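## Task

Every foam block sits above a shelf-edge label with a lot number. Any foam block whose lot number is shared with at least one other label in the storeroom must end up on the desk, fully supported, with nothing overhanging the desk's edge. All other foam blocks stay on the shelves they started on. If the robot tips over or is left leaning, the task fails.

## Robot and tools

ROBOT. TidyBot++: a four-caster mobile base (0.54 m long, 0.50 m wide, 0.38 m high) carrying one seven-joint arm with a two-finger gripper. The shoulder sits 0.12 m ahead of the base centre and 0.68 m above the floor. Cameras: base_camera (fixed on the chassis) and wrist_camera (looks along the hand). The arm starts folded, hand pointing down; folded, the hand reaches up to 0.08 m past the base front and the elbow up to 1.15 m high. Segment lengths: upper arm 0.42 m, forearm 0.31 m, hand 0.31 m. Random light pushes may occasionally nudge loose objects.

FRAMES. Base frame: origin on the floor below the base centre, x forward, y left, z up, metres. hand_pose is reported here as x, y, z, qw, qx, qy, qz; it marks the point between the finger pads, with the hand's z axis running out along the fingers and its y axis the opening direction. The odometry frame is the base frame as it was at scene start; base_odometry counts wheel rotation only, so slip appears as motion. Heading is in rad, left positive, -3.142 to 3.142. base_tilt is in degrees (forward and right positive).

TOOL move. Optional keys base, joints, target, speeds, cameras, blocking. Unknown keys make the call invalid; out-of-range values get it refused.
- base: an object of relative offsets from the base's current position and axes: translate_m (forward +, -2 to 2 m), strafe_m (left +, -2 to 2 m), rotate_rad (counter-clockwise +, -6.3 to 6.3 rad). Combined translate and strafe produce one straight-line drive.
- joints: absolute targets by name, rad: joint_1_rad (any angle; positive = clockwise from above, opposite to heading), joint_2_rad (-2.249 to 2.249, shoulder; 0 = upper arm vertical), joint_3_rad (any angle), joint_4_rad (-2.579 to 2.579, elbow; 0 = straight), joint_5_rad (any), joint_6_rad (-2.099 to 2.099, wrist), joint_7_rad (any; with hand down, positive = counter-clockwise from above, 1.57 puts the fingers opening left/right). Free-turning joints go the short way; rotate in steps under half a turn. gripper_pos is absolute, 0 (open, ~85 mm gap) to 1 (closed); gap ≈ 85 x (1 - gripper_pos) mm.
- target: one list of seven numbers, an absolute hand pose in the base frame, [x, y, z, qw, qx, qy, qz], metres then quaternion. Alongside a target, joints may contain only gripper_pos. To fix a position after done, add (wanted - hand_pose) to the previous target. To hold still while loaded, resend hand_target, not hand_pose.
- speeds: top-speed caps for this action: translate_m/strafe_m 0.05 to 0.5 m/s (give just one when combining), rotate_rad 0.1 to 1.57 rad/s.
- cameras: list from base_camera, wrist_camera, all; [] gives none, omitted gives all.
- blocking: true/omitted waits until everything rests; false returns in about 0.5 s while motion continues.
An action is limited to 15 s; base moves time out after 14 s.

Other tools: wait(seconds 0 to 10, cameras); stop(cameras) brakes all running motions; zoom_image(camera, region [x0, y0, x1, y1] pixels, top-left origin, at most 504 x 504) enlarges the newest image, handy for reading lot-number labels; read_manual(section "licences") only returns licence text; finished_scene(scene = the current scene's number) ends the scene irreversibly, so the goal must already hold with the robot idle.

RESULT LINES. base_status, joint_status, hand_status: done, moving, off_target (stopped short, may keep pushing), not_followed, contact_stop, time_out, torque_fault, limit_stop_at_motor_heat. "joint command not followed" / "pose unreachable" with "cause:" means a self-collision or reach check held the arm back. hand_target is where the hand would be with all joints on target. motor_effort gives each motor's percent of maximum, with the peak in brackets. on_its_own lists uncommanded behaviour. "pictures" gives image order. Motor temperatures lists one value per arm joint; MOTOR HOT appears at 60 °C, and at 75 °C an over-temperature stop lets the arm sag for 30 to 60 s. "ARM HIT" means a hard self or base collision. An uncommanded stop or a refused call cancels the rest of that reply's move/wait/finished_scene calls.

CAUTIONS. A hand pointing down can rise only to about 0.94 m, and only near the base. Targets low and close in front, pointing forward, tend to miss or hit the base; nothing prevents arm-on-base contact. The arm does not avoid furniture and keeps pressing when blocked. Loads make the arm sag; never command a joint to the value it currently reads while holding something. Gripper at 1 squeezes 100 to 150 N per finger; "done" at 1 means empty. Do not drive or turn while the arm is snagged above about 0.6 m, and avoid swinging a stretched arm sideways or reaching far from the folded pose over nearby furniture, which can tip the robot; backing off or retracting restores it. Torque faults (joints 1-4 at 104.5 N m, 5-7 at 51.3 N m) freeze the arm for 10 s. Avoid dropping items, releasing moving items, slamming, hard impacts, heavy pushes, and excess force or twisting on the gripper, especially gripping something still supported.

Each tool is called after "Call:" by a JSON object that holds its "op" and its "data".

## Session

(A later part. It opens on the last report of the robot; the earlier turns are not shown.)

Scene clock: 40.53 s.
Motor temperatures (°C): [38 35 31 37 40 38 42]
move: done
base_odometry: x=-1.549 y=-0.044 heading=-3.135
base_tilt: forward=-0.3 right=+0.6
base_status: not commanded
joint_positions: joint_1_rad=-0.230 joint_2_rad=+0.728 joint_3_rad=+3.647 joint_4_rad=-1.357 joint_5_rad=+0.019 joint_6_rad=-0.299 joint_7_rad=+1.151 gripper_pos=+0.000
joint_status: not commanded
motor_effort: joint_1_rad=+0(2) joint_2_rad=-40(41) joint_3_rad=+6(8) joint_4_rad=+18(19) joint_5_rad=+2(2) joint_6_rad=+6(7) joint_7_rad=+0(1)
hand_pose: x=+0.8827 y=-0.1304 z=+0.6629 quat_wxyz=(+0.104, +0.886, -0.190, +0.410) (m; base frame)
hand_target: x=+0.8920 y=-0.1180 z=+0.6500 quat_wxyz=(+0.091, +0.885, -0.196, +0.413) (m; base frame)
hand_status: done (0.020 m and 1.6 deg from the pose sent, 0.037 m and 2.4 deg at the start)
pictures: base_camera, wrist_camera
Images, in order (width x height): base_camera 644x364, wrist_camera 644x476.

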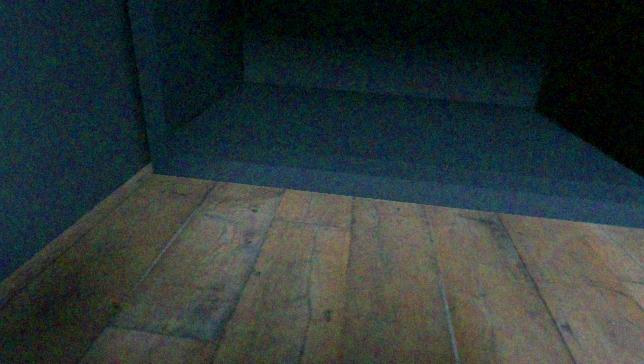

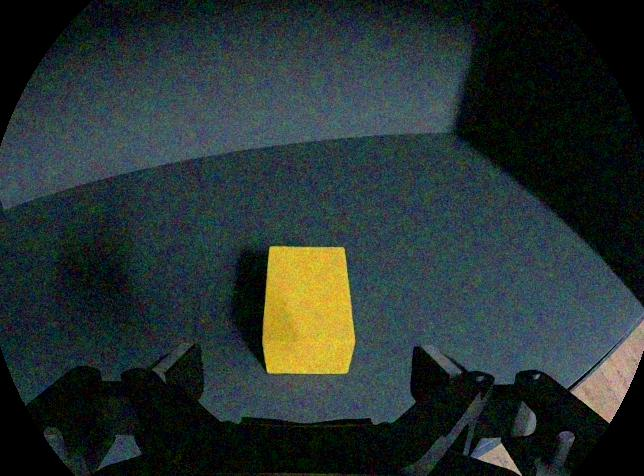

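Call:
{"op": "move", "data": {"target": [0.974, -0.157, 0.577, 0.0914, 0.884, -0.196, 0.413]}}

Scene clock: 42.37 s.
Motor temperatures (°C): [38 35 31 37 40 38 42]
move: done
base_odometry: x=-1.549 y=-0.044 heading=-3.135
base_tilt: forward=-0.3 right=+0.6
base_status: not commanded
joint_positions: joint_1_rad=-0.091 joint_2_rad=+0.997 joint_3_rad=+3.570 joint_4_rad=-1.023 joint_5_rad=+0.019 joint_6_rad=-0.299 joint_7_rad=+1.151 gripper_pos=+0.000
joint_status: not commanded
motor_effort: joint_1_rad=+0(2) joint_2_rad=-48(51) joint_3_rad=+6(7) joint_4_rad=+19(20) joint_5_rad=+2(2) joint_6_rad=+6(7) joint_7_rad=+0(1)
hand_pose: x=+0.9767 y=-0.1607 z=+0.6012 quat_wxyz=(+0.111, +0.879, -0.173, +0.431) (m; base frame)
hand_target: x=+0.9740 y=-0.1570 z=+0.5770 quat_wxyz=(+0.091, +0.885, -0.196, +0.413) (m; base frame)
hand_status: done (0.025 m and 4.0 deg from the pose sent, 0.128 m and 1.6 deg at the start)
pictures: base_camera, wrist_camera
Images, in order (width x height): base_camera 644x364, wrist_camera 644x476.

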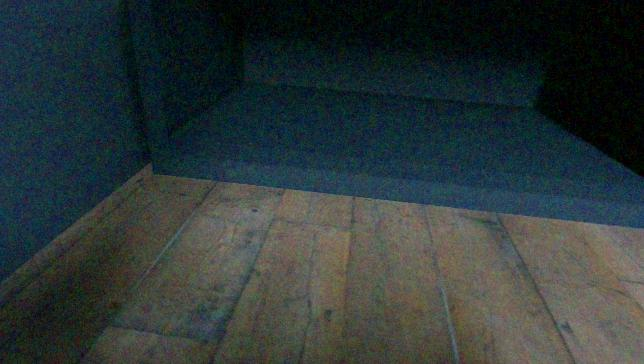

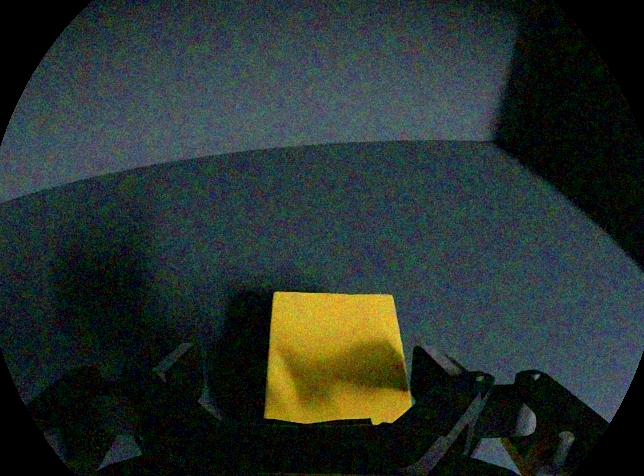

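Call:
{"op": "move", "data": {"target": [0.969, -0.170, 0.567, 0.0914, 0.884, -0.196, 0.413]}}

Call:
{"op": "move", "data": {"joints": {"gripper_pos":0.5}}}

Scene clock: 43.27 s.
Motor temperatures (°C): [38 35 31 37 40 38 42]
move: done
base_odometry: x=-1.549 y=-0.044 heading=-3.135
base_tilt: forward=-0.3 right=+0.6
base_status: not commanded
joint_positions: joint_1_rad=-0.072 joint_2_rad=+0.997 joint_3_rad=+3.557 joint_4_rad=-1.025 joint_5_rad=+0.006 joint_6_rad=-0.298 joint_7_rad=+1.166 gripper_pos=+0.000
joint_status: not commanded
motor_effort: joint_1_rad=-1(2) joint_2_rad=-48(49) joint_3_rad=+6(7) joint_4_rad=+19(19) joint_5_rad=+1(2) joint_6_rad=+7(7) joint_7_rad=+0(1)
hand_pose: x=+0.9740 y=-0.1694 z=+0.5973 quat_wxyz=(+0.107, +0.879, -0.179, +0.427) (m; base frame)
hand_target: x=+0.9690 y=-0.1700 z=+0.5670 quat_wxyz=(+0.091, +0.885, -0.196, +0.413) (m; base frame)
hand_status: done (0.031 m and 3.2 deg from the pose sent, 0.036 m and 4.0 deg at the start)
pictures: base_camera, wrist_camera
Images, in order (width x height): base_camera 644x364, wrist_camera 644x476.

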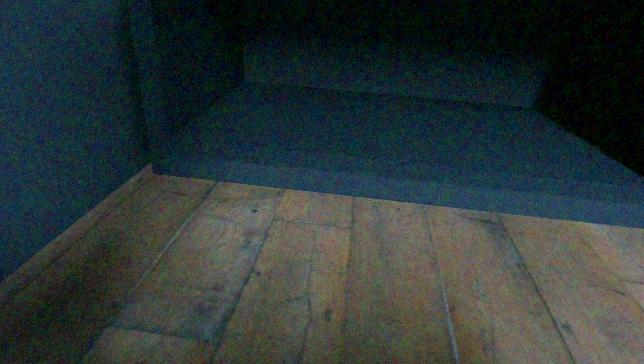

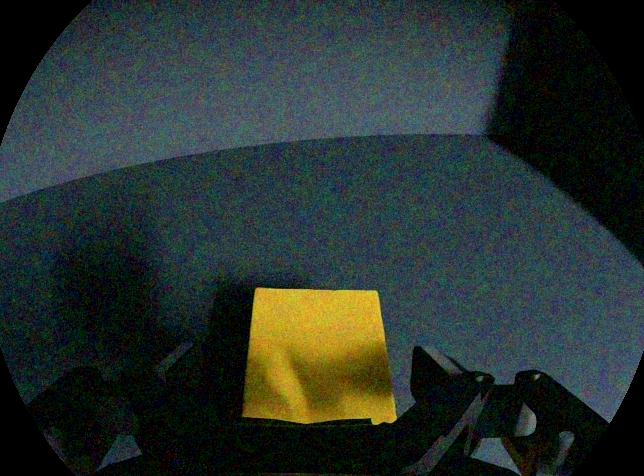

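Scene clock: 44.10 s.
Motor temperatures (°C): [38 35 31 37 40 38 42]
move: done
base_odometry: x=-1.549 y=-0.044 heading=-3.135
base_tilt: forward=-0.3 right=+0.6
base_status: not commanded
joint_positions: joint_1_rad=-0.072 joint_2_rad=+0.996 joint_3_rad=+3.557 joint_4_rad=-1.025 joint_5_rad=+0.006 joint_6_rad=-0.298 joint_7_rad=+1.166 gripper_pos=+0.472
joint_status: all done
motor_effort: joint_1_rad=+0(1) joint_2_rad=-46(49) joint_3_rad=+6(6) joint_4_rad=+18(19) joint_5_rad=+2(2) joint_6_rad=+6(7) joint_7_rad=+0(1)
hand_pose: x=+0.9742 y=-0.1694 z=+0.5989 quat_wxyz=(+0.107, +0.879, -0.180, +0.428) (m; base frame)
hand_target: x=+0.9690 y=-0.1700 z=+0.5670 quat_wxyz=(+0.091, +0.885, -0.196, +0.413) (m; base frame)
hand_status: not commanded
pictures: base_camera, wrist_camera
Images, in order (width x height): base_camera 644x364, wrist_camera 644x476.

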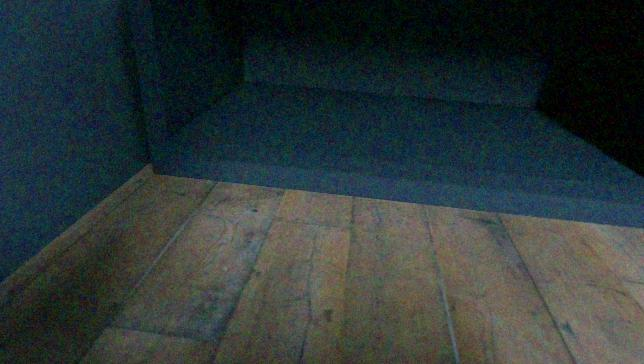

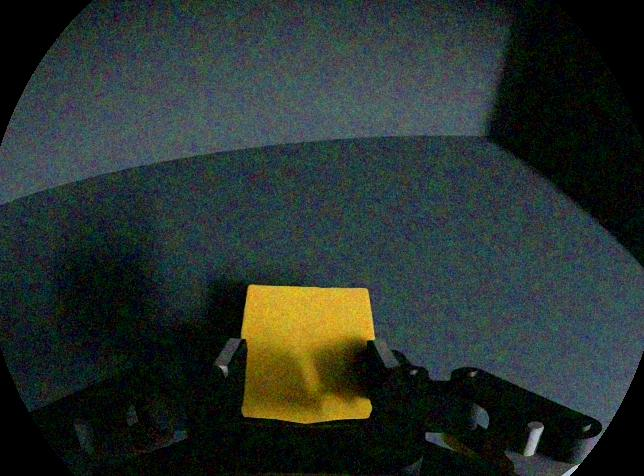

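Call:
{"op": "move", "data": {"joints": {"gripper_pos":0.75}}}

Call:
{"op": "move", "data": {"target": [0.95, -0.16, 0.68, 0.0914, 0.884, -0.196, 0.413]}}

Scene clock: 44.93 s.
Motor temperatures (°C): [38 35 31 37 40 38 42]
move: off_target
base_odometry: x=-1.549 y=-0.044 heading=-3.135
base_tilt: forward=-0.3 right=+0.6
base_status: not commanded
joint_positions: joint_1_rad=-0.072 joint_2_rad=+0.996 joint_3_rad=+3.557 joint_4_rad=-1.025 joint_5_rad=+0.006 joint_6_rad=-0.298 joint_7_rad=+1.166 gripper_pos=+0.472
joint_status: gripper_pos off_target (ended at +0.472, target +0.750)
motor_effort: joint_1_rad=+0(0) joint_2_rad=-46(47) joint_3_rad=+6(6) joint_4_rad=+18(18) joint_5_rad=+2(2) joint_6_rad=+6(6) joint_7_rad=+0(1)
hand_pose: x=+0.9742 y=-0.1694 z=+0.5989 quat_wxyz=(+0.107, +0.879, -0.180, +0.428) (m; base frame)
hand_target: x=+0.9690 y=-0.1700 z=+0.5670 quat_wxyz=(+0.091, +0.885, -0.196, +0.413) (m; base frame)
hand_status: not commanded
pictures: base_camera, wrist_camera
Images, in order (width x height): base_camera 644x364, wrist_camera 644x476.

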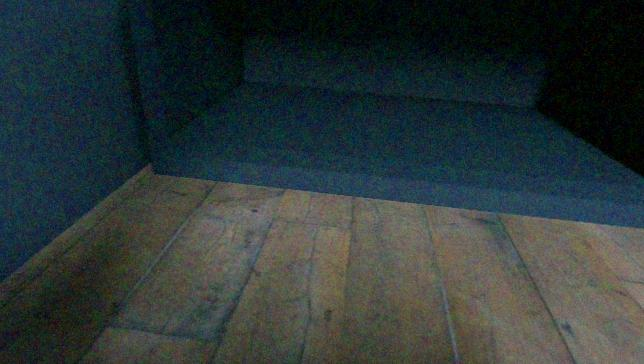

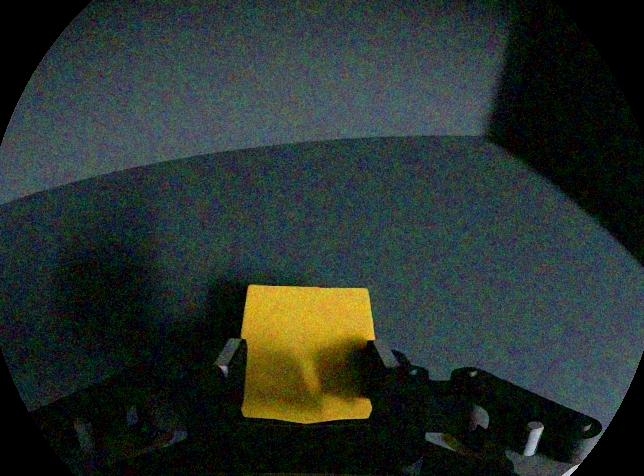

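Scene clock: 46.43 s.
Motor temperatures (°C): [38 36 31 37 40 38 42]
move: done
base_odometry: x=-1.549 y=-0.044 heading=-3.135
base_tilt: forward=-0.3 right=+0.6
base_status: not commanded
joint_positions: joint_1_rad=-0.068 joint_2_rad=+0.829 joint_3_rad=+3.508 joint_4_rad=-1.006 joint_5_rad=+0.006 joint_6_rad=-0.435 joint_7_rad=+1.166 gripper_pos=+0.473
joint_status: not commanded
motor_effort: joint_1_rad=+0(1) joint_2_rad=-47(52) joint_3_rad=+5(6) joint_4_rad=+20(21) joint_5_rad=+2(2) joint_6_rad=+7(8) joint_7_rad=+0(1)
hand_pose: x=+0.9602 y=-0.1492 z=+0.7081 quat_wxyz=(+0.074, +0.870, -0.202, +0.444) (m; base frame)
hand_target: x=+0.9500 y=-0.1600 z=+0.6800 quat_wxyz=(+0.091, +0.885, -0.196, +0.413) (m; base frame)
hand_status: done (0.032 m and 4.4 deg from the pose sent, 0.085 m and 3.2 deg at the start)
pictures: base_camera, wrist_camera
Images, in order (width x height): base_camera 644x364, wrist_camera 644x476.

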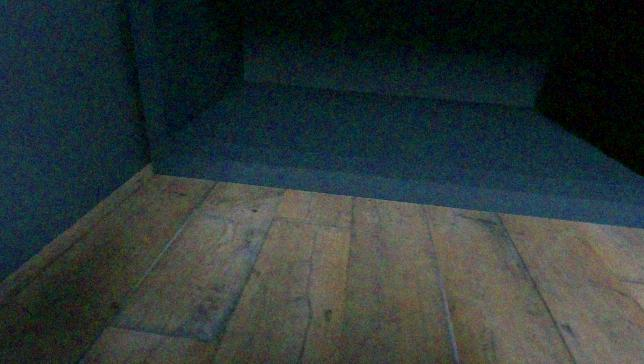

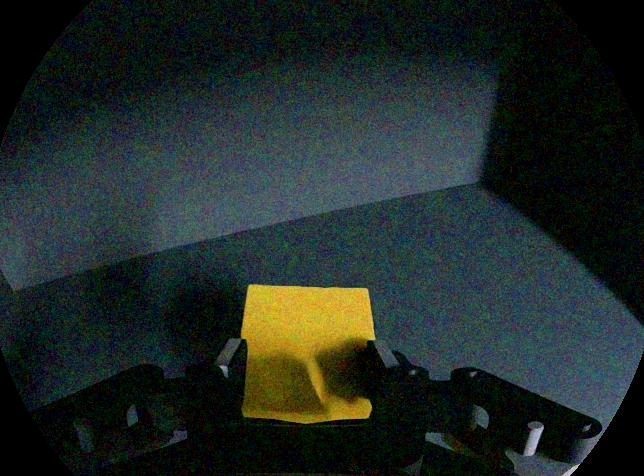

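Call:
{"op": "move", "data": {"base": {"translate_m":-0.5}, "cameras": []}}

Call:
{"op": "move", "data": {"base": {"translate_m":-0.9, "rotate_rad":-1.578}, "target": [0.6, 0.0, 0.92, 0.0, 0.906, 0.0, 0.423]}}

Scene clock: 49.20 s.
Motor temperatures (°C): [38 36 31 37 40 38 42]
move: done
base_odometry: x=-1.048 y=-0.041 heading=-3.135
base_tilt: forward=-0.3 right=+0.6
base_status: done
joint_positions: joint_1_rad=-0.064 joint_2_rad=+0.830 joint_3_rad=+3.506 joint_4_rad=-1.006 joint_5_rad=+0.006 joint_6_rad=-0.440 joint_7_rad=+1.166 gripper_pos=+0.473
joint_status: not commanded
motor_effort: joint_1_rad=+0(4) joint_2_rad=-46(49) joint_3_rad=+5(6) joint_4_rad=+20(22) joint_5_rad=+2(2) joint_6_rad=+7(8) joint_7_rad=+0(1)
hand_pose: x=+0.9589 y=-0.1515 z=+0.7066 quat_wxyz=(+0.074, +0.871, -0.204, +0.442) (m; base frame)
hand_target: x=+0.9500 y=-0.1600 z=+0.6800 quat_wxyz=(+0.091, +0.885, -0.196, +0.413) (m; base frame)
hand_status: not commanded
pictures: none
No camera images: "cameras" was empty.

Scene clock: 52.77 s.
Motor temperatures (°C): [38 36 31 37 40 38 42]
move: done
base_odometry: x=-0.148 y=-0.035 heading=+1.570
base_tilt: forward=-0.3 right=+0.6
base_status: done
joint_positions: joint_1_rad=-0.013 joint_2_rad=-0.165 joint_3_rad=+3.165 joint_4_rad=-1.636 joint_5_rad=+0.006 joint_6_rad=-0.724 joint_7_rad=+1.530 gripper_pos=+0.473
joint_status: not commanded
motor_effort: joint_1_rad=+0(7) joint_2_rad=-16(50) joint_3_rad=+0(8) joint_4_rad=+21(23) joint_5_rad=+1(3) joint_6_rad=+7(8) joint_7_rad=+0(1)
hand_pose: x=+0.6155 y=-0.0058 z=+0.9466 quat_wxyz=(-0.006, +0.890, -0.023, +0.456) (m; base frame)
hand_target: x=+0.6000 y=+0.0000 z=+0.9200 quat_wxyz=(+0.000, +0.906, +0.000, +0.423) (m; base frame)
hand_status: done (0.031 m and 5.0 deg from the pose sent, 0.444 m and 25.3 deg at the start)
pictures: base_camera, wrist_camera
Images, in order (width x height): base_camera 644x364, wrist_camera 644x476.

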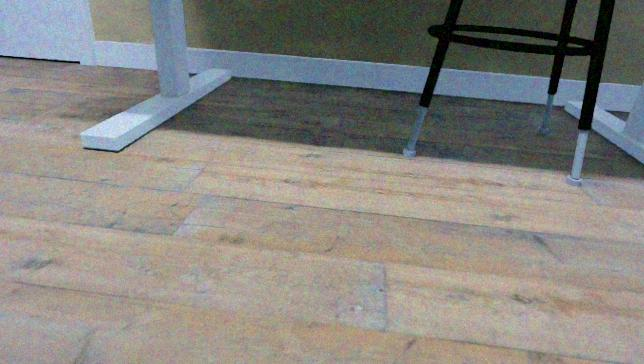

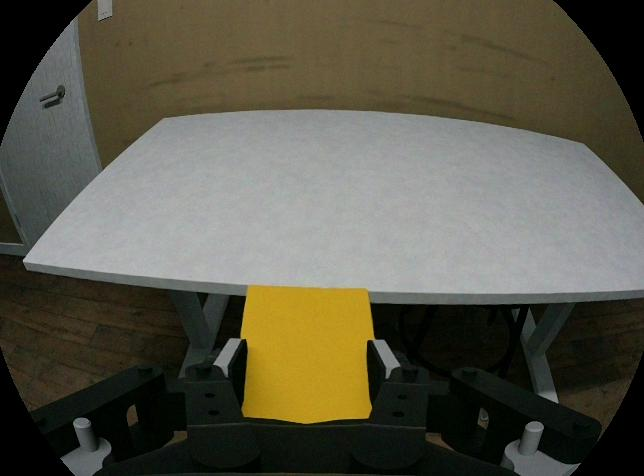

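Call:
{"op": "move", "data": {"base": {"translate_m":0.15}, "target": [0.92, 0.0, 0.86, 0.0, 0.906, 0.0, 0.423]}}

Call:
{"op": "move", "data": {"target": [0.92, 0.0, 0.81, 0.0, 0.906, 0.0, 0.423]}}

Scene clock: 55.23 s.
Motor temperatures (°C): [38 36 31 37 40 38 42]
move: done
base_odometry: x=-0.148 y=+0.115 heading=+1.569
base_tilt: forward=-0.3 right=+0.6
base_status: done
joint_positions: joint_1_rad=-0.013 joint_2_rad=+0.612 joint_3_rad=+3.165 joint_4_rad=-0.824 joint_5_rad=+0.006 joint_6_rad=-0.777 joint_7_rad=+1.544 gripper_pos=+0.473
joint_status: not commanded
motor_effort: joint_1_rad=-1(1) joint_2_rad=-41(44) joint_3_rad=+0(1) joint_4_rad=+21(23) joint_5_rad=+1(1) joint_6_rad=+8(9) joint_7_rad=+0(1)
hand_pose: x=+0.9218 y=-0.0021 z=+0.8823 quat_wxyz=(+0.004, +0.894, -0.011, +0.448) (m; base frame)
hand_target: x=+0.9200 y=+0.0000 z=+0.8600 quat_wxyz=(+0.000, +0.906, +0.000, +0.423) (m; base frame)
hand_status: done (0.022 m and 3.5 deg from the pose sent, 0.317 m and 5.0 deg at the start)
pictures: base_camera, wrist_camera
Images, in order (width x height): base_camera 644x364, wrist_camera 644x476.

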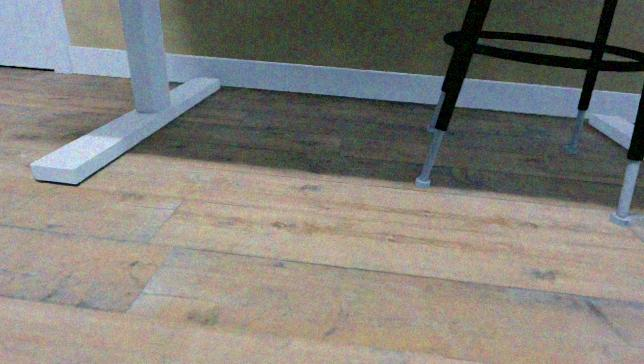

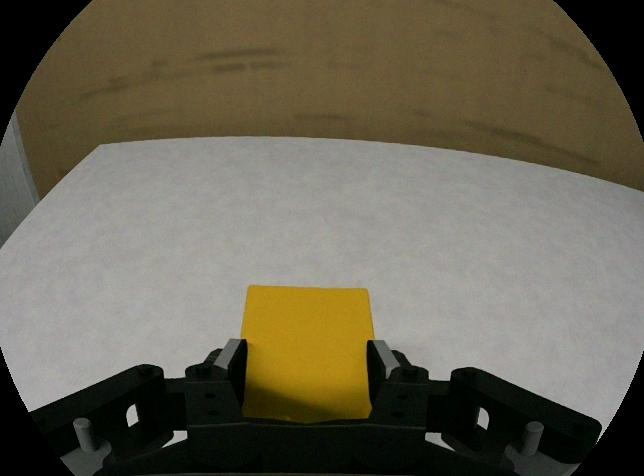

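Scene clock: 56.33 s.
Motor temperatures (°C): [38 36 31 37 40 38 42]
move: done
base_odometry: x=-0.148 y=+0.115 heading=+1.569
base_tilt: forward=-0.3 right=+0.6
base_status: not commanded
joint_positions: joint_1_rad=-0.013 joint_2_rad=+0.614 joint_3_rad=+3.165 joint_4_rad=-0.954 joint_5_rad=+0.006 joint_6_rad=-0.715 joint_7_rad=+1.546 gripper_pos=+0.473
joint_status: not commanded
motor_effort: joint_1_rad=+0(1) joint_2_rad=-42(44) joint_3_rad=+0(0) joint_4_rad=+21(23) joint_5_rad=+1(1) joint_6_rad=+7(8) joint_7_rad=-1(1)
hand_pose: x=+0.9116 y=-0.0028 z=+0.8234 quat_wxyz=(+0.005, +0.909, -0.010, +0.416) (m; base frame)
hand_target: x=+0.9200 y=+0.0000 z=+0.8100 quat_wxyz=(+0.000, +0.906, +0.000, +0.423) (m; base frame)
hand_status: done (0.016 m and 1.5 deg from the pose sent, 0.072 m and 3.5 deg at the start)
pictures: base_camera, wrist_camera
Images, in order (width x height): base_camera 644x364, wrist_camera 644x476.

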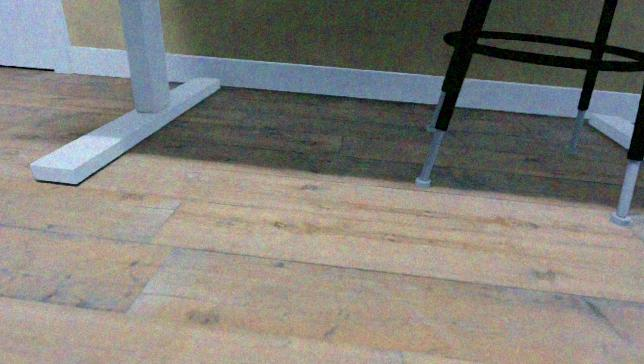

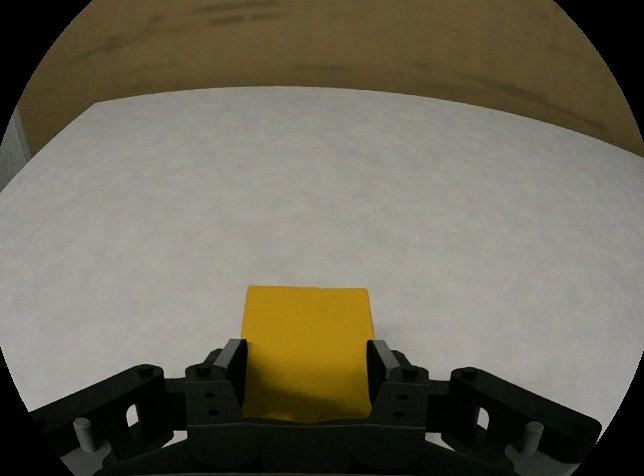

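Call:
{"op": "move", "data": {"target": [0.92, 0.0, 0.785, 0.0, 0.906, 0.0, 0.423], "cameras": []}}

Call:
{"op": "move", "data": {"target": [0.92, 0.0, 0.765, 0.0, 0.906, 0.0, 0.423]}}

Scene clock: 57.70 s.
Motor temperatures (°C): [38 36 31 37 40 38 42]
move: done
base_odometry: x=-0.148 y=+0.115 heading=+1.569
base_tilt: forward=-0.3 right=+0.6
base_status: not commanded
joint_positions: joint_1_rad=-0.013 joint_2_rad=+0.617 joint_3_rad=+3.165 joint_4_rad=-1.023 joint_5_rad=+0.006 joint_6_rad=-0.639 joint_7_rad=+1.546 gripper_pos=+0.473
joint_status: not commanded
motor_effort: joint_1_rad=+0(1) joint_2_rad=-41(44) joint_3_rad=+0(0) joint_4_rad=+22(23) joint_5_rad=+1(1) joint_6_rad=+7(8) joint_7_rad=+0(1)
hand_pose: x=+0.9126 y=-0.0029 z=+0.8011 quat_wxyz=(+0.005, +0.908, -0.010, +0.418) (m; base frame)
hand_target: x=+0.9200 y=+0.0000 z=+0.7850 quat_wxyz=(+0.000, +0.906, +0.000, +0.423) (m; base frame)
hand_status: done (0.018 m and 1.4 deg from the pose sent, 0.039 m and 1.5 deg at the start)
pictures: none
No camera images: "cameras" was empty.

Scene clock: 58.43 s.
Motor temperatures (°C): [38 36 31 37 40 38 42]
move: done
base_odometry: x=-0.148 y=+0.115 heading=+1.569
base_tilt: forward=-0.3 right=+0.6
base_status: not commanded
joint_positions: joint_1_rad=-0.013 joint_2_rad=+0.618 joint_3_rad=+3.165 joint_4_rad=-1.072 joint_5_rad=+0.006 joint_6_rad=-0.580 joint_7_rad=+1.547 gripper_pos=+0.473
joint_status: not commanded
motor_effort: joint_1_rad=+0(1) joint_2_rad=-40(42) joint_3_rad=+0(0) joint_4_rad=+21(22) joint_5_rad=+1(1) joint_6_rad=+7(8) joint_7_rad=+0(0)
hand_pose: x=+0.9133 y=-0.0030 z=+0.7865 quat_wxyz=(+0.005, +0.907, -0.009, +0.422) (m; base frame)
hand_target: x=+0.9200 y=+0.0000 z=+0.7650 quat_wxyz=(+0.000, +0.906, +0.000, +0.423) (m; base frame)
hand_status: done (0.023 m and 1.2 deg from the pose sent, 0.037 m and 1.4 deg at the start)
pictures: base_camera, wrist_camera
Images, in order (width x height): base_camera 644x364, wrist_camera 644x476.

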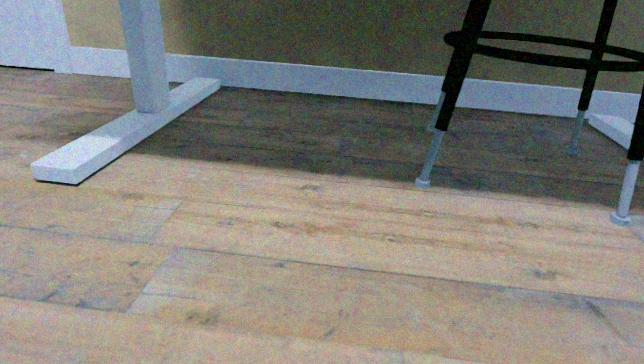

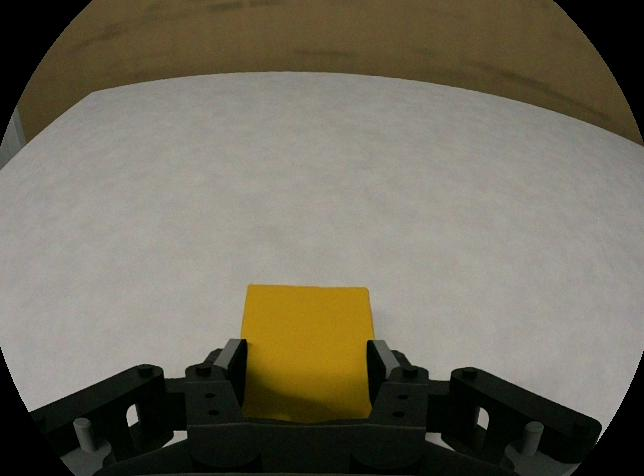

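Call:
{"op": "move", "data": {"target": [0.92, 0.0, 0.75, 0.0, 0.906, 0.0, 0.423], "cameras": []}}

Call:
{"op": "move", "data": {"target": [0.92, 0.0, 0.735, 0.0, 0.906, 0.0, 0.423]}}

Scene clock: 59.23 s.
Motor temperatures (°C): [38 36 31 37 40 38 42]
move: done
base_odometry: x=-0.148 y=+0.115 heading=+1.569
base_tilt: forward=-0.3 right=+0.6
base_status: not commanded
joint_positions: joint_1_rad=-0.013 joint_2_rad=+0.616 joint_3_rad=+3.165 joint_4_rad=-1.098 joint_5_rad=+0.006 joint_6_rad=-0.535 joint_7_rad=+1.547 gripper_pos=+0.473
joint_status: not commanded
motor_effort: joint_1_rad=-1(1) joint_2_rad=-38(40) joint_3_rad=+0(0) joint_4_rad=+20(22) joint_5_rad=+1(1) joint_6_rad=+7(7) joint_7_rad=+0(1)
hand_pose: x=+0.9159 y=-0.0030 z=+0.7849 quat_wxyz=(+0.005, +0.902, -0.009, +0.432) (m; base frame)
hand_target: x=+0.9200 y=+0.0000 z=+0.7500 quat_wxyz=(+0.000, +0.906, +0.000, +0.423) (m; base frame)
hand_status: done (0.035 m and 1.6 deg from the pose sent, 0.037 m and 1.2 deg at the start)
pictures: none
No camera images: "cameras" was empty.

Scene clock: 59.90 s.
Motor temperatures (°C): [38 36 31 37 40 38 42]
move: off_target
base_odometry: x=-0.148 y=+0.115 heading=+1.569
base_tilt: forward=-0.3 right=+0.6
base_status: not commanded
joint_positions: joint_1_rad=-0.013 joint_2_rad=+0.613 joint_3_rad=+3.165 joint_4_rad=-1.124 joint_5_rad=+0.006 joint_6_rad=-0.491 joint_7_rad=+1.547 gripper_pos=+0.473
joint_status: not commanded
motor_effort: joint_1_rad=+0(1) joint_2_rad=-35(38) joint_3_rad=+0(1) joint_4_rad=+18(21) joint_5_rad=+1(1) joint_6_rad=+6(7) joint_7_rad=+0(1)
hand_pose: x=+0.9178 y=-0.0030 z=+0.7840 quat_wxyz=(+0.004, +0.897, -0.009, +0.441) (m; base frame)
hand_target: x=+0.9200 y=+0.0000 z=+0.7350 quat_wxyz=(+0.000, +0.906, +0.000, +0.423) (m; base frame)
hand_status: off_target (0.049 m and 2.6 deg from the pose sent, 0.050 m and 1.6 deg at the start)
pictures: base_camera, wrist_camera
Images, in order (width x height): base_camera 644x364, wrist_camera 644x476.

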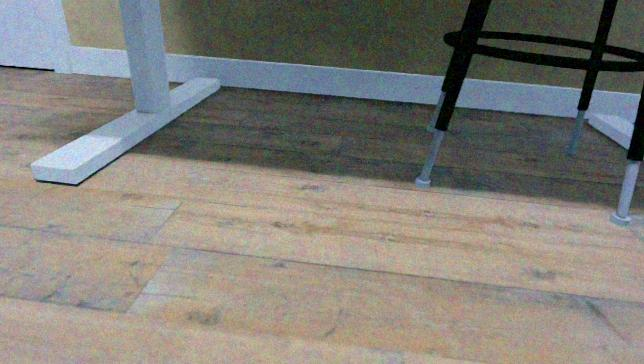

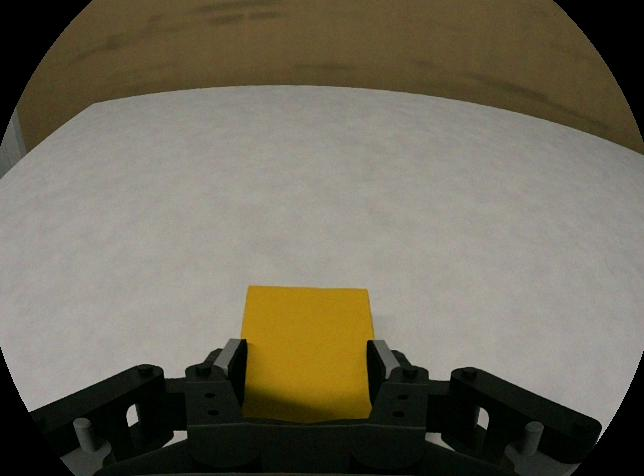

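Call:
{"op": "move", "data": {"target": [0.92, 0.0, 0.755, 0.0, 0.906, 0.0, 0.423], "cameras": []}}

Call:
{"op": "move", "data": {"joints": {"gripper_pos":0.0}, "cameras": []}}

Call:
{"op": "move", "data": {"target": [0.82, 0.0, 0.87, 0.0, 0.906, 0.0, 0.423]}}

Scene clock: 60.80 s.
Motor temperatures (°C): [38 36 31 37 40 38 42]
move: done
base_odometry: x=-0.148 y=+0.115 heading=+1.569
base_tilt: forward=-0.3 right=+0.6
base_status: not commanded
joint_positions: joint_1_rad=-0.013 joint_2_rad=+0.615 joint_3_rad=+3.165 joint_4_rad=-1.118 joint_5_rad=+0.006 joint_6_rad=-0.494 joint_7_rad=+1.548 gripper_pos=+0.473
joint_status: not commanded
motor_effort: joint_1_rad=+0(1) joint_2_rad=-38(41) joint_3_rad=+0(0) joint_4_rad=+19(21) joint_5_rad=+1(1) joint_6_rad=+7(7) joint_7_rad=+0(1)
hand_pose: x=+0.9189 y=-0.0030 z=+0.7847 quat_wxyz=(+0.005, +0.897, -0.008, +0.442) (m; base frame)
hand_target: x=+0.9200 y=+0.0000 z=+0.7550 quat_wxyz=(+0.000, +0.906, +0.000, +0.423) (m; base frame)
hand_status: done (0.030 m and 2.6 deg from the pose sent, 0.029 m and 2.6 deg at the start)
pictures: none
No camera images: "cameras" was empty.

Scene clock: 61.77 s.
Motor temperatures (°C): [38 36 31 37 40 38 42]
move: done
base_odometry: x=-0.148 y=+0.115 heading=+1.569
base_tilt: forward=-0.3 right=+0.6
base_status: not commanded
joint_positions: joint_1_rad=-0.013 joint_2_rad=+0.618 joint_3_rad=+3.165 joint_4_rad=-1.118 joint_5_rad=+0.006 joint_6_rad=-0.494 joint_7_rad=+1.548 gripper_pos=+0.000
joint_status: all done
motor_effort: joint_1_rad=+0(1) joint_2_rad=-42(42) joint_3_rad=+0(0) joint_4_rad=+21(22) joint_5_rad=+1(1) joint_6_rad=+7(8) joint_7_rad=+0(1)
hand_pose: x=+0.9192 y=-0.0030 z=+0.7821 quat_wxyz=(+0.005, +0.898, -0.008, +0.440) (m; base frame)
hand_target: x=+0.9200 y=+0.0000 z=+0.7550 quat_wxyz=(+0.000, +0.906, +0.000, +0.423) (m; base frame)
hand_status: not commanded
pictures: none
No camera images: "cameras" was empty.

Scene clock: 63.47 s.
Motor temperatures (°C): [38 36 31 37 40 38 42]
move: done
base_odometry: x=-0.148 y=+0.115 heading=+1.569
base_tilt: forward=-0.3 right=+0.6
base_status: not commanded
joint_positions: joint_1_rad=-0.013 joint_2_rad=+0.341 joint_3_rad=+3.165 joint_4_rad=-1.200 joint_5_rad=+0.006 joint_6_rad=-0.630 joint_7_rad=+1.548 gripper_pos=+0.000
joint_status: not commanded
motor_effort: joint_1_rad=+0(1) joint_2_rad=-33(44) joint_3_rad=+0(0) joint_4_rad=+22(23) joint_5_rad=+1(1) joint_6_rad=+8(8) joint_7_rad=+0(1)
hand_pose: x=+0.8308 y=-0.0043 z=+0.9118 quat_wxyz=(+0.003, +0.884, -0.011, +0.466) (m; base frame)
hand_target: x=+0.8200 y=+0.0000 z=+0.8700 quat_wxyz=(+0.000, +0.906, +0.000, +0.423) (m; base frame)
hand_status: done (0.043 m and 5.7 deg from the pose sent, 0.133 m and 2.4 deg at the start)
pictures: base_camera, wrist_camera
Images, in order (width x height): base_camera 644x364, wrist_camera 644x476.

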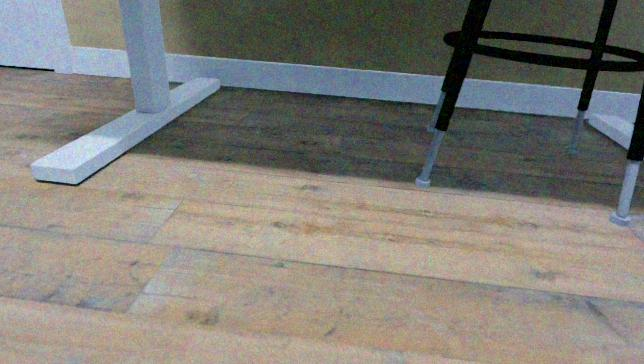

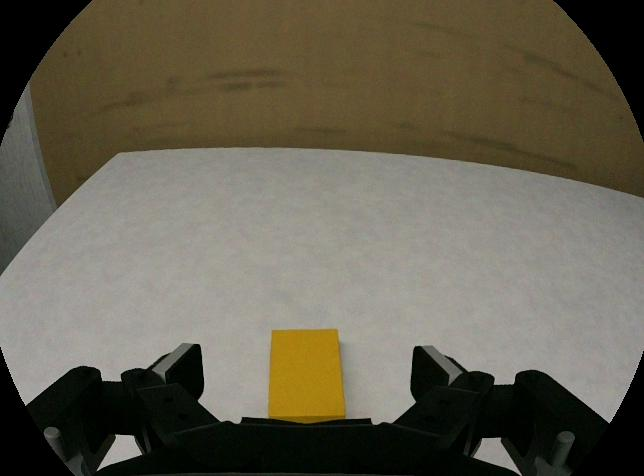

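Call:
{"op": "move", "data": {"base": {"translate_m":-0.12}, "joints": {"joint_1_rad":0,"joint_2_rad":-0.37,"joint_3_rad":3.14,"joint_4_rad":-2.5,"joint_5_rad":0,"joint_6_rad":0.5,"joint_7_rad":1.57}, "cameras": ["wrist_camera"]}}

Call:
{"op": "move", "data": {"base": {"rotate_rad":-1.57}}}

Call:
{"op": "move", "data": {"base": {"translate_m":1.3,"rotate_rad":-1.57}}}

Scene clock: 66.90 s.
Motor temperatures (°C): [38 36 31 37 40 38 42]
move: done
base_odometry: x=-0.148 y=-0.005 heading=+1.569
base_tilt: forward=-0.4 right=+0.6
base_status: done
joint_positions: joint_1_rad=-0.013 joint_2_rad=-0.358 joint_3_rad=+3.157 joint_4_rad=-2.470 joint_5_rad=+0.006 joint_6_rad=+0.442 joint_7_rad=+1.548 gripper_pos=+0.000
joint_status: all done
motor_effort: joint_1_rad=+0(3) joint_2_rad=-7(36) joint_3_rad=+0(1) joint_4_rad=+20(23) joint_5_rad=+1(2) joint_6_rad=+9(9) joint_7_rad=+0(1)
hand_pose: x=+0.5510 y=+0.0004 z=+0.8834 quat_wxyz=(-0.008, +0.741, -0.008, +0.671) (m; base frame)
hand_target: x=+0.5441 y=+0.0021 z=+0.8889 quat_wxyz=(-0.001, +0.728, +0.000, +0.686) (m; base frame)
hand_status: not commanded
pictures: wrist_camera
Images, in order (width x height): wrist_camera 644x476.

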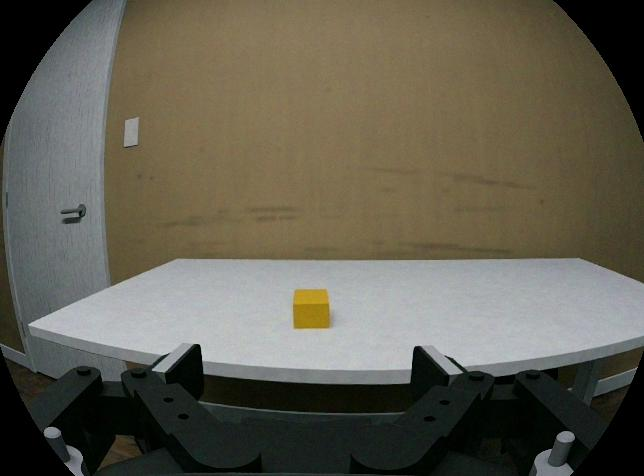

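Scene clock: 69.23 s.
Motor temperatures (°C): [38 36 31 37 40 38 42]
move: done
base_odometry: x=-0.148 y=-0.005 heading=+0.000
base_tilt: forward=-0.4 right=+0.6
base_status: done
joint_positions: joint_1_rad=-0.010 joint_2_rad=-0.358 joint_3_rad=+3.151 joint_4_rad=-2.470 joint_5_rad=+0.006 joint_6_rad=+0.445 joint_7_rad=+1.548 gripper_pos=+0.000
joint_status: not commanded
motor_effort: joint_1_rad=+0(2) joint_2_rad=-6(8) joint_3_rad=+1(2) joint_4_rad=+20(21) joint_5_rad=+0(1) joint_6_rad=+9(9) joint_7_rad=+0(1)
hand_pose: x=+0.5509 y=+0.0020 z=+0.8842 quat_wxyz=(-0.008, +0.740, -0.006, +0.672) (m; base frame)
hand_target: x=+0.5441 y=+0.0021 z=+0.8889 quat_wxyz=(-0.001, +0.728, +0.000, +0.686) (m; base frame)
hand_status: not commanded
pictures: base_camera, wrist_camera
Images, in order (width x height): base_camera 644x364, wrist_camera 644x476.

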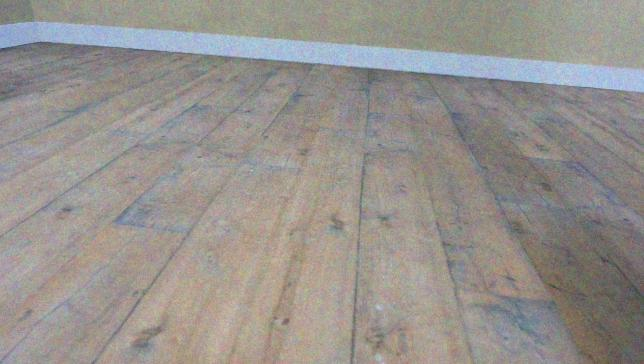

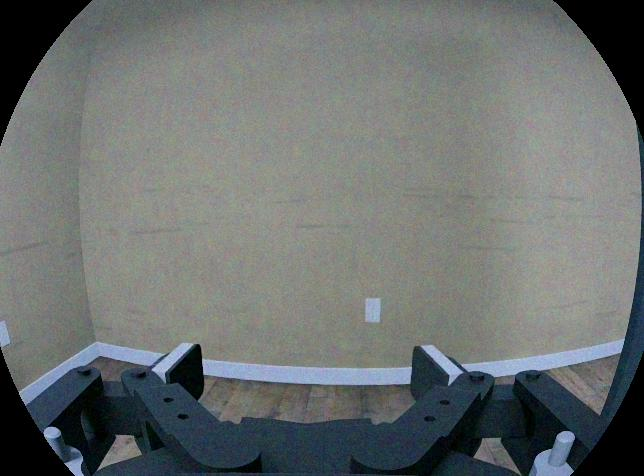

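Scene clock: 73.60 s.
Motor temperatures (°C): [38 36 31 37 40 38 42]
move: done
base_odometry: x=+1.152 y=-0.005 heading=-1.571
base_tilt: forward=-0.3 right=+0.6
base_status: done
joint_positions: joint_1_rad=-0.010 joint_2_rad=-0.364 joint_3_rad=+3.148 joint_4_rad=-2.471 joint_5_rad=+0.006 joint_6_rad=+0.446 joint_7_rad=+1.548 gripper_pos=+0.000
joint_status: not commanded
motor_effort: joint_1_rad=-1(1) joint_2_rad=-6(8) joint_3_rad=+0(2) joint_4_rad=+21(21) joint_5_rad=+1(1) joint_6_rad=+9(9) joint_7_rad=+0(1)
hand_pose: x=+0.5495 y=+0.0035 z=+0.8859 quat_wxyz=(-0.009, +0.739, -0.005, +0.674) (m; base frame)
hand_target: x=+0.5441 y=+0.0021 z=+0.8889 quat_wxyz=(-0.001, +0.728, +0.000, +0.686) (m; base frame)
hand_status: not commanded
pictures: base_camera, wrist_camera
Images, in order (width x height): base_camera 644x364, wrist_camera 644x476.

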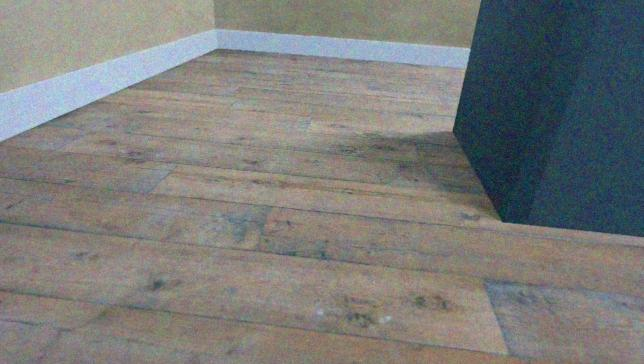

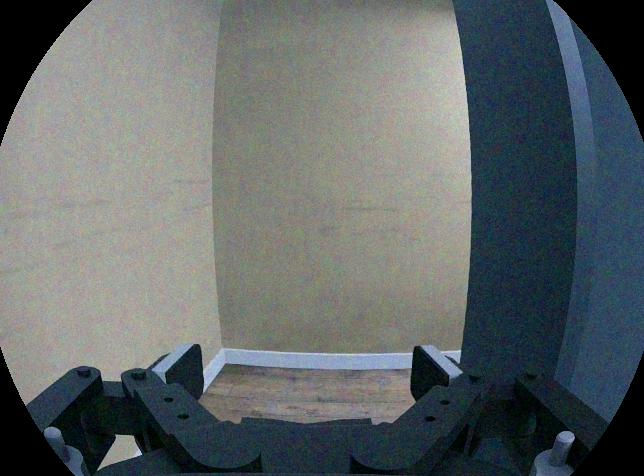

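Call:
{"op": "move", "data": {"base": {"strafe_m":0.2,"translate_m":0.2}, "cameras": []}}

Call:
{"op": "move", "data": {"base": {"translate_m":1.6}, "cameras": ["base_camera"]}}

Call:
{"op": "move", "data": {"base": {"rotate_rad":-1.57}}}

Scene clock: 75.57 s.
Motor temperatures (°C): [38 36 31 37 40 38 42]
move: done
base_odometry: x=+1.352 y=-0.205 heading=-1.570
base_tilt: forward=-0.3 right=+0.6
base_status: done
joint_positions: joint_1_rad=-0.010 joint_2_rad=-0.365 joint_3_rad=+3.145 joint_4_rad=-2.472 joint_5_rad=+0.006 joint_6_rad=+0.447 joint_7_rad=+1.548 gripper_pos=+0.000
joint_status: not commanded
motor_effort: joint_1_rad=+0(1) joint_2_rad=-6(10) joint_3_rad=+1(2) joint_4_rad=+20(21) joint_5_rad=+1(1) joint_6_rad=+8(9) joint_7_rad=+0(1)
hand_pose: x=+0.5490 y=+0.0047 z=+0.8865 quat_wxyz=(-0.010, +0.738, -0.004, +0.675) (m; base frame)
hand_target: x=+0.5441 y=+0.0021 z=+0.8889 quat_wxyz=(-0.001, +0.728, +0.000, +0.686) (m; base frame)
hand_status: not commanded
pictures: none
No camera images: "cameras" was empty.

Scene clock: 80.20 s.
Motor temperatures (°C): [38 36 31 37 40 38 42]
move: done
base_odometry: x=+1.353 y=-1.804 heading=-1.571
base_tilt: forward=-0.4 right=+0.6
base_status: done
joint_positions: joint_1_rad=-0.009 joint_2_rad=-0.474 joint_3_rad=+3.142 joint_4_rad=-2.551 joint_5_rad=+0.006 joint_6_rad=+0.452 joint_7_rad=+1.548 gripper_pos=+0.000
joint_status: not commanded
motor_effort: joint_1_rad=-1(2) joint_2_rad=+16(21) joint_3_rad=+2(4) joint_4_rad=+34(39) joint_5_rad=+2(2) joint_6_rad=+8(10) joint_7_rad=+0(1)
hand_pose: x=+0.5128 y=+0.0055 z=+0.8871 quat_wxyz=(-0.010, +0.726, -0.002, +0.688) (m; base frame)
hand_target: x=+0.5441 y=+0.0021 z=+0.8889 quat_wxyz=(-0.001, +0.728, +0.000, +0.686) (m; base frame)
hand_status: not commanded
pictures: base_camera
Images, in order (width x height): base_camera 644x364.

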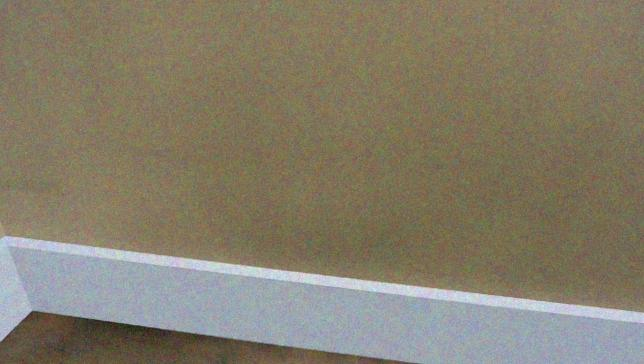

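Scene clock: 82.53 s.
Motor temperatures (°C): [38 36 31 37 40 38 42]
move: done
base_odometry: x=+1.353 y=-1.804 heading=-3.140
base_tilt: forward=-0.3 right=+0.6
base_status: done
joint_positions: joint_1_rad=+0.005 joint_2_rad=-0.358 joint_3_rad=+3.146 joint_4_rad=-2.481 joint_5_rad=+0.007 joint_6_rad=+0.457 joint_7_rad=+1.548 gripper_pos=+0.000
joint_status: not commanded
motor_effort: joint_1_rad=+0(22) joint_2_rad=-6(22) joint_3_rad=+1(25) joint_4_rad=+21(40) joint_5_rad=+1(13) joint_6_rad=+10(11) joint_7_rad=+0(1)
hand_pose: x=+0.5490 y=-0.0021 z=+0.8813 quat_wxyz=(-0.004, +0.740, -0.009, +0.673) (m; base frame)
hand_target: x=+0.5441 y=+0.0021 z=+0.8889 quat_wxyz=(-0.001, +0.728, +0.000, +0.686) (m; base frame)
hand_status: not commanded
pictures: base_camera, wrist_camera
Images, in order (width x height): base_camera 644x364, wrist_camera 644x476.

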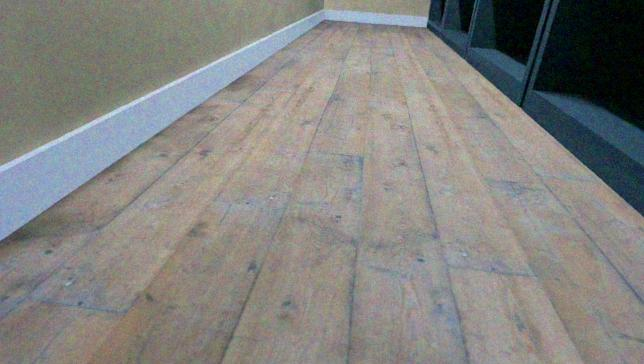

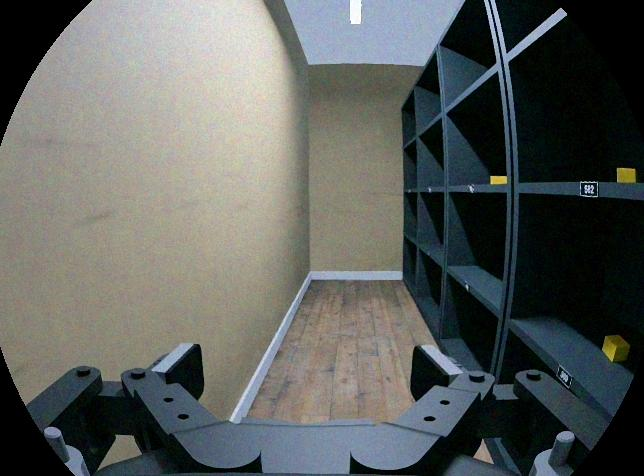

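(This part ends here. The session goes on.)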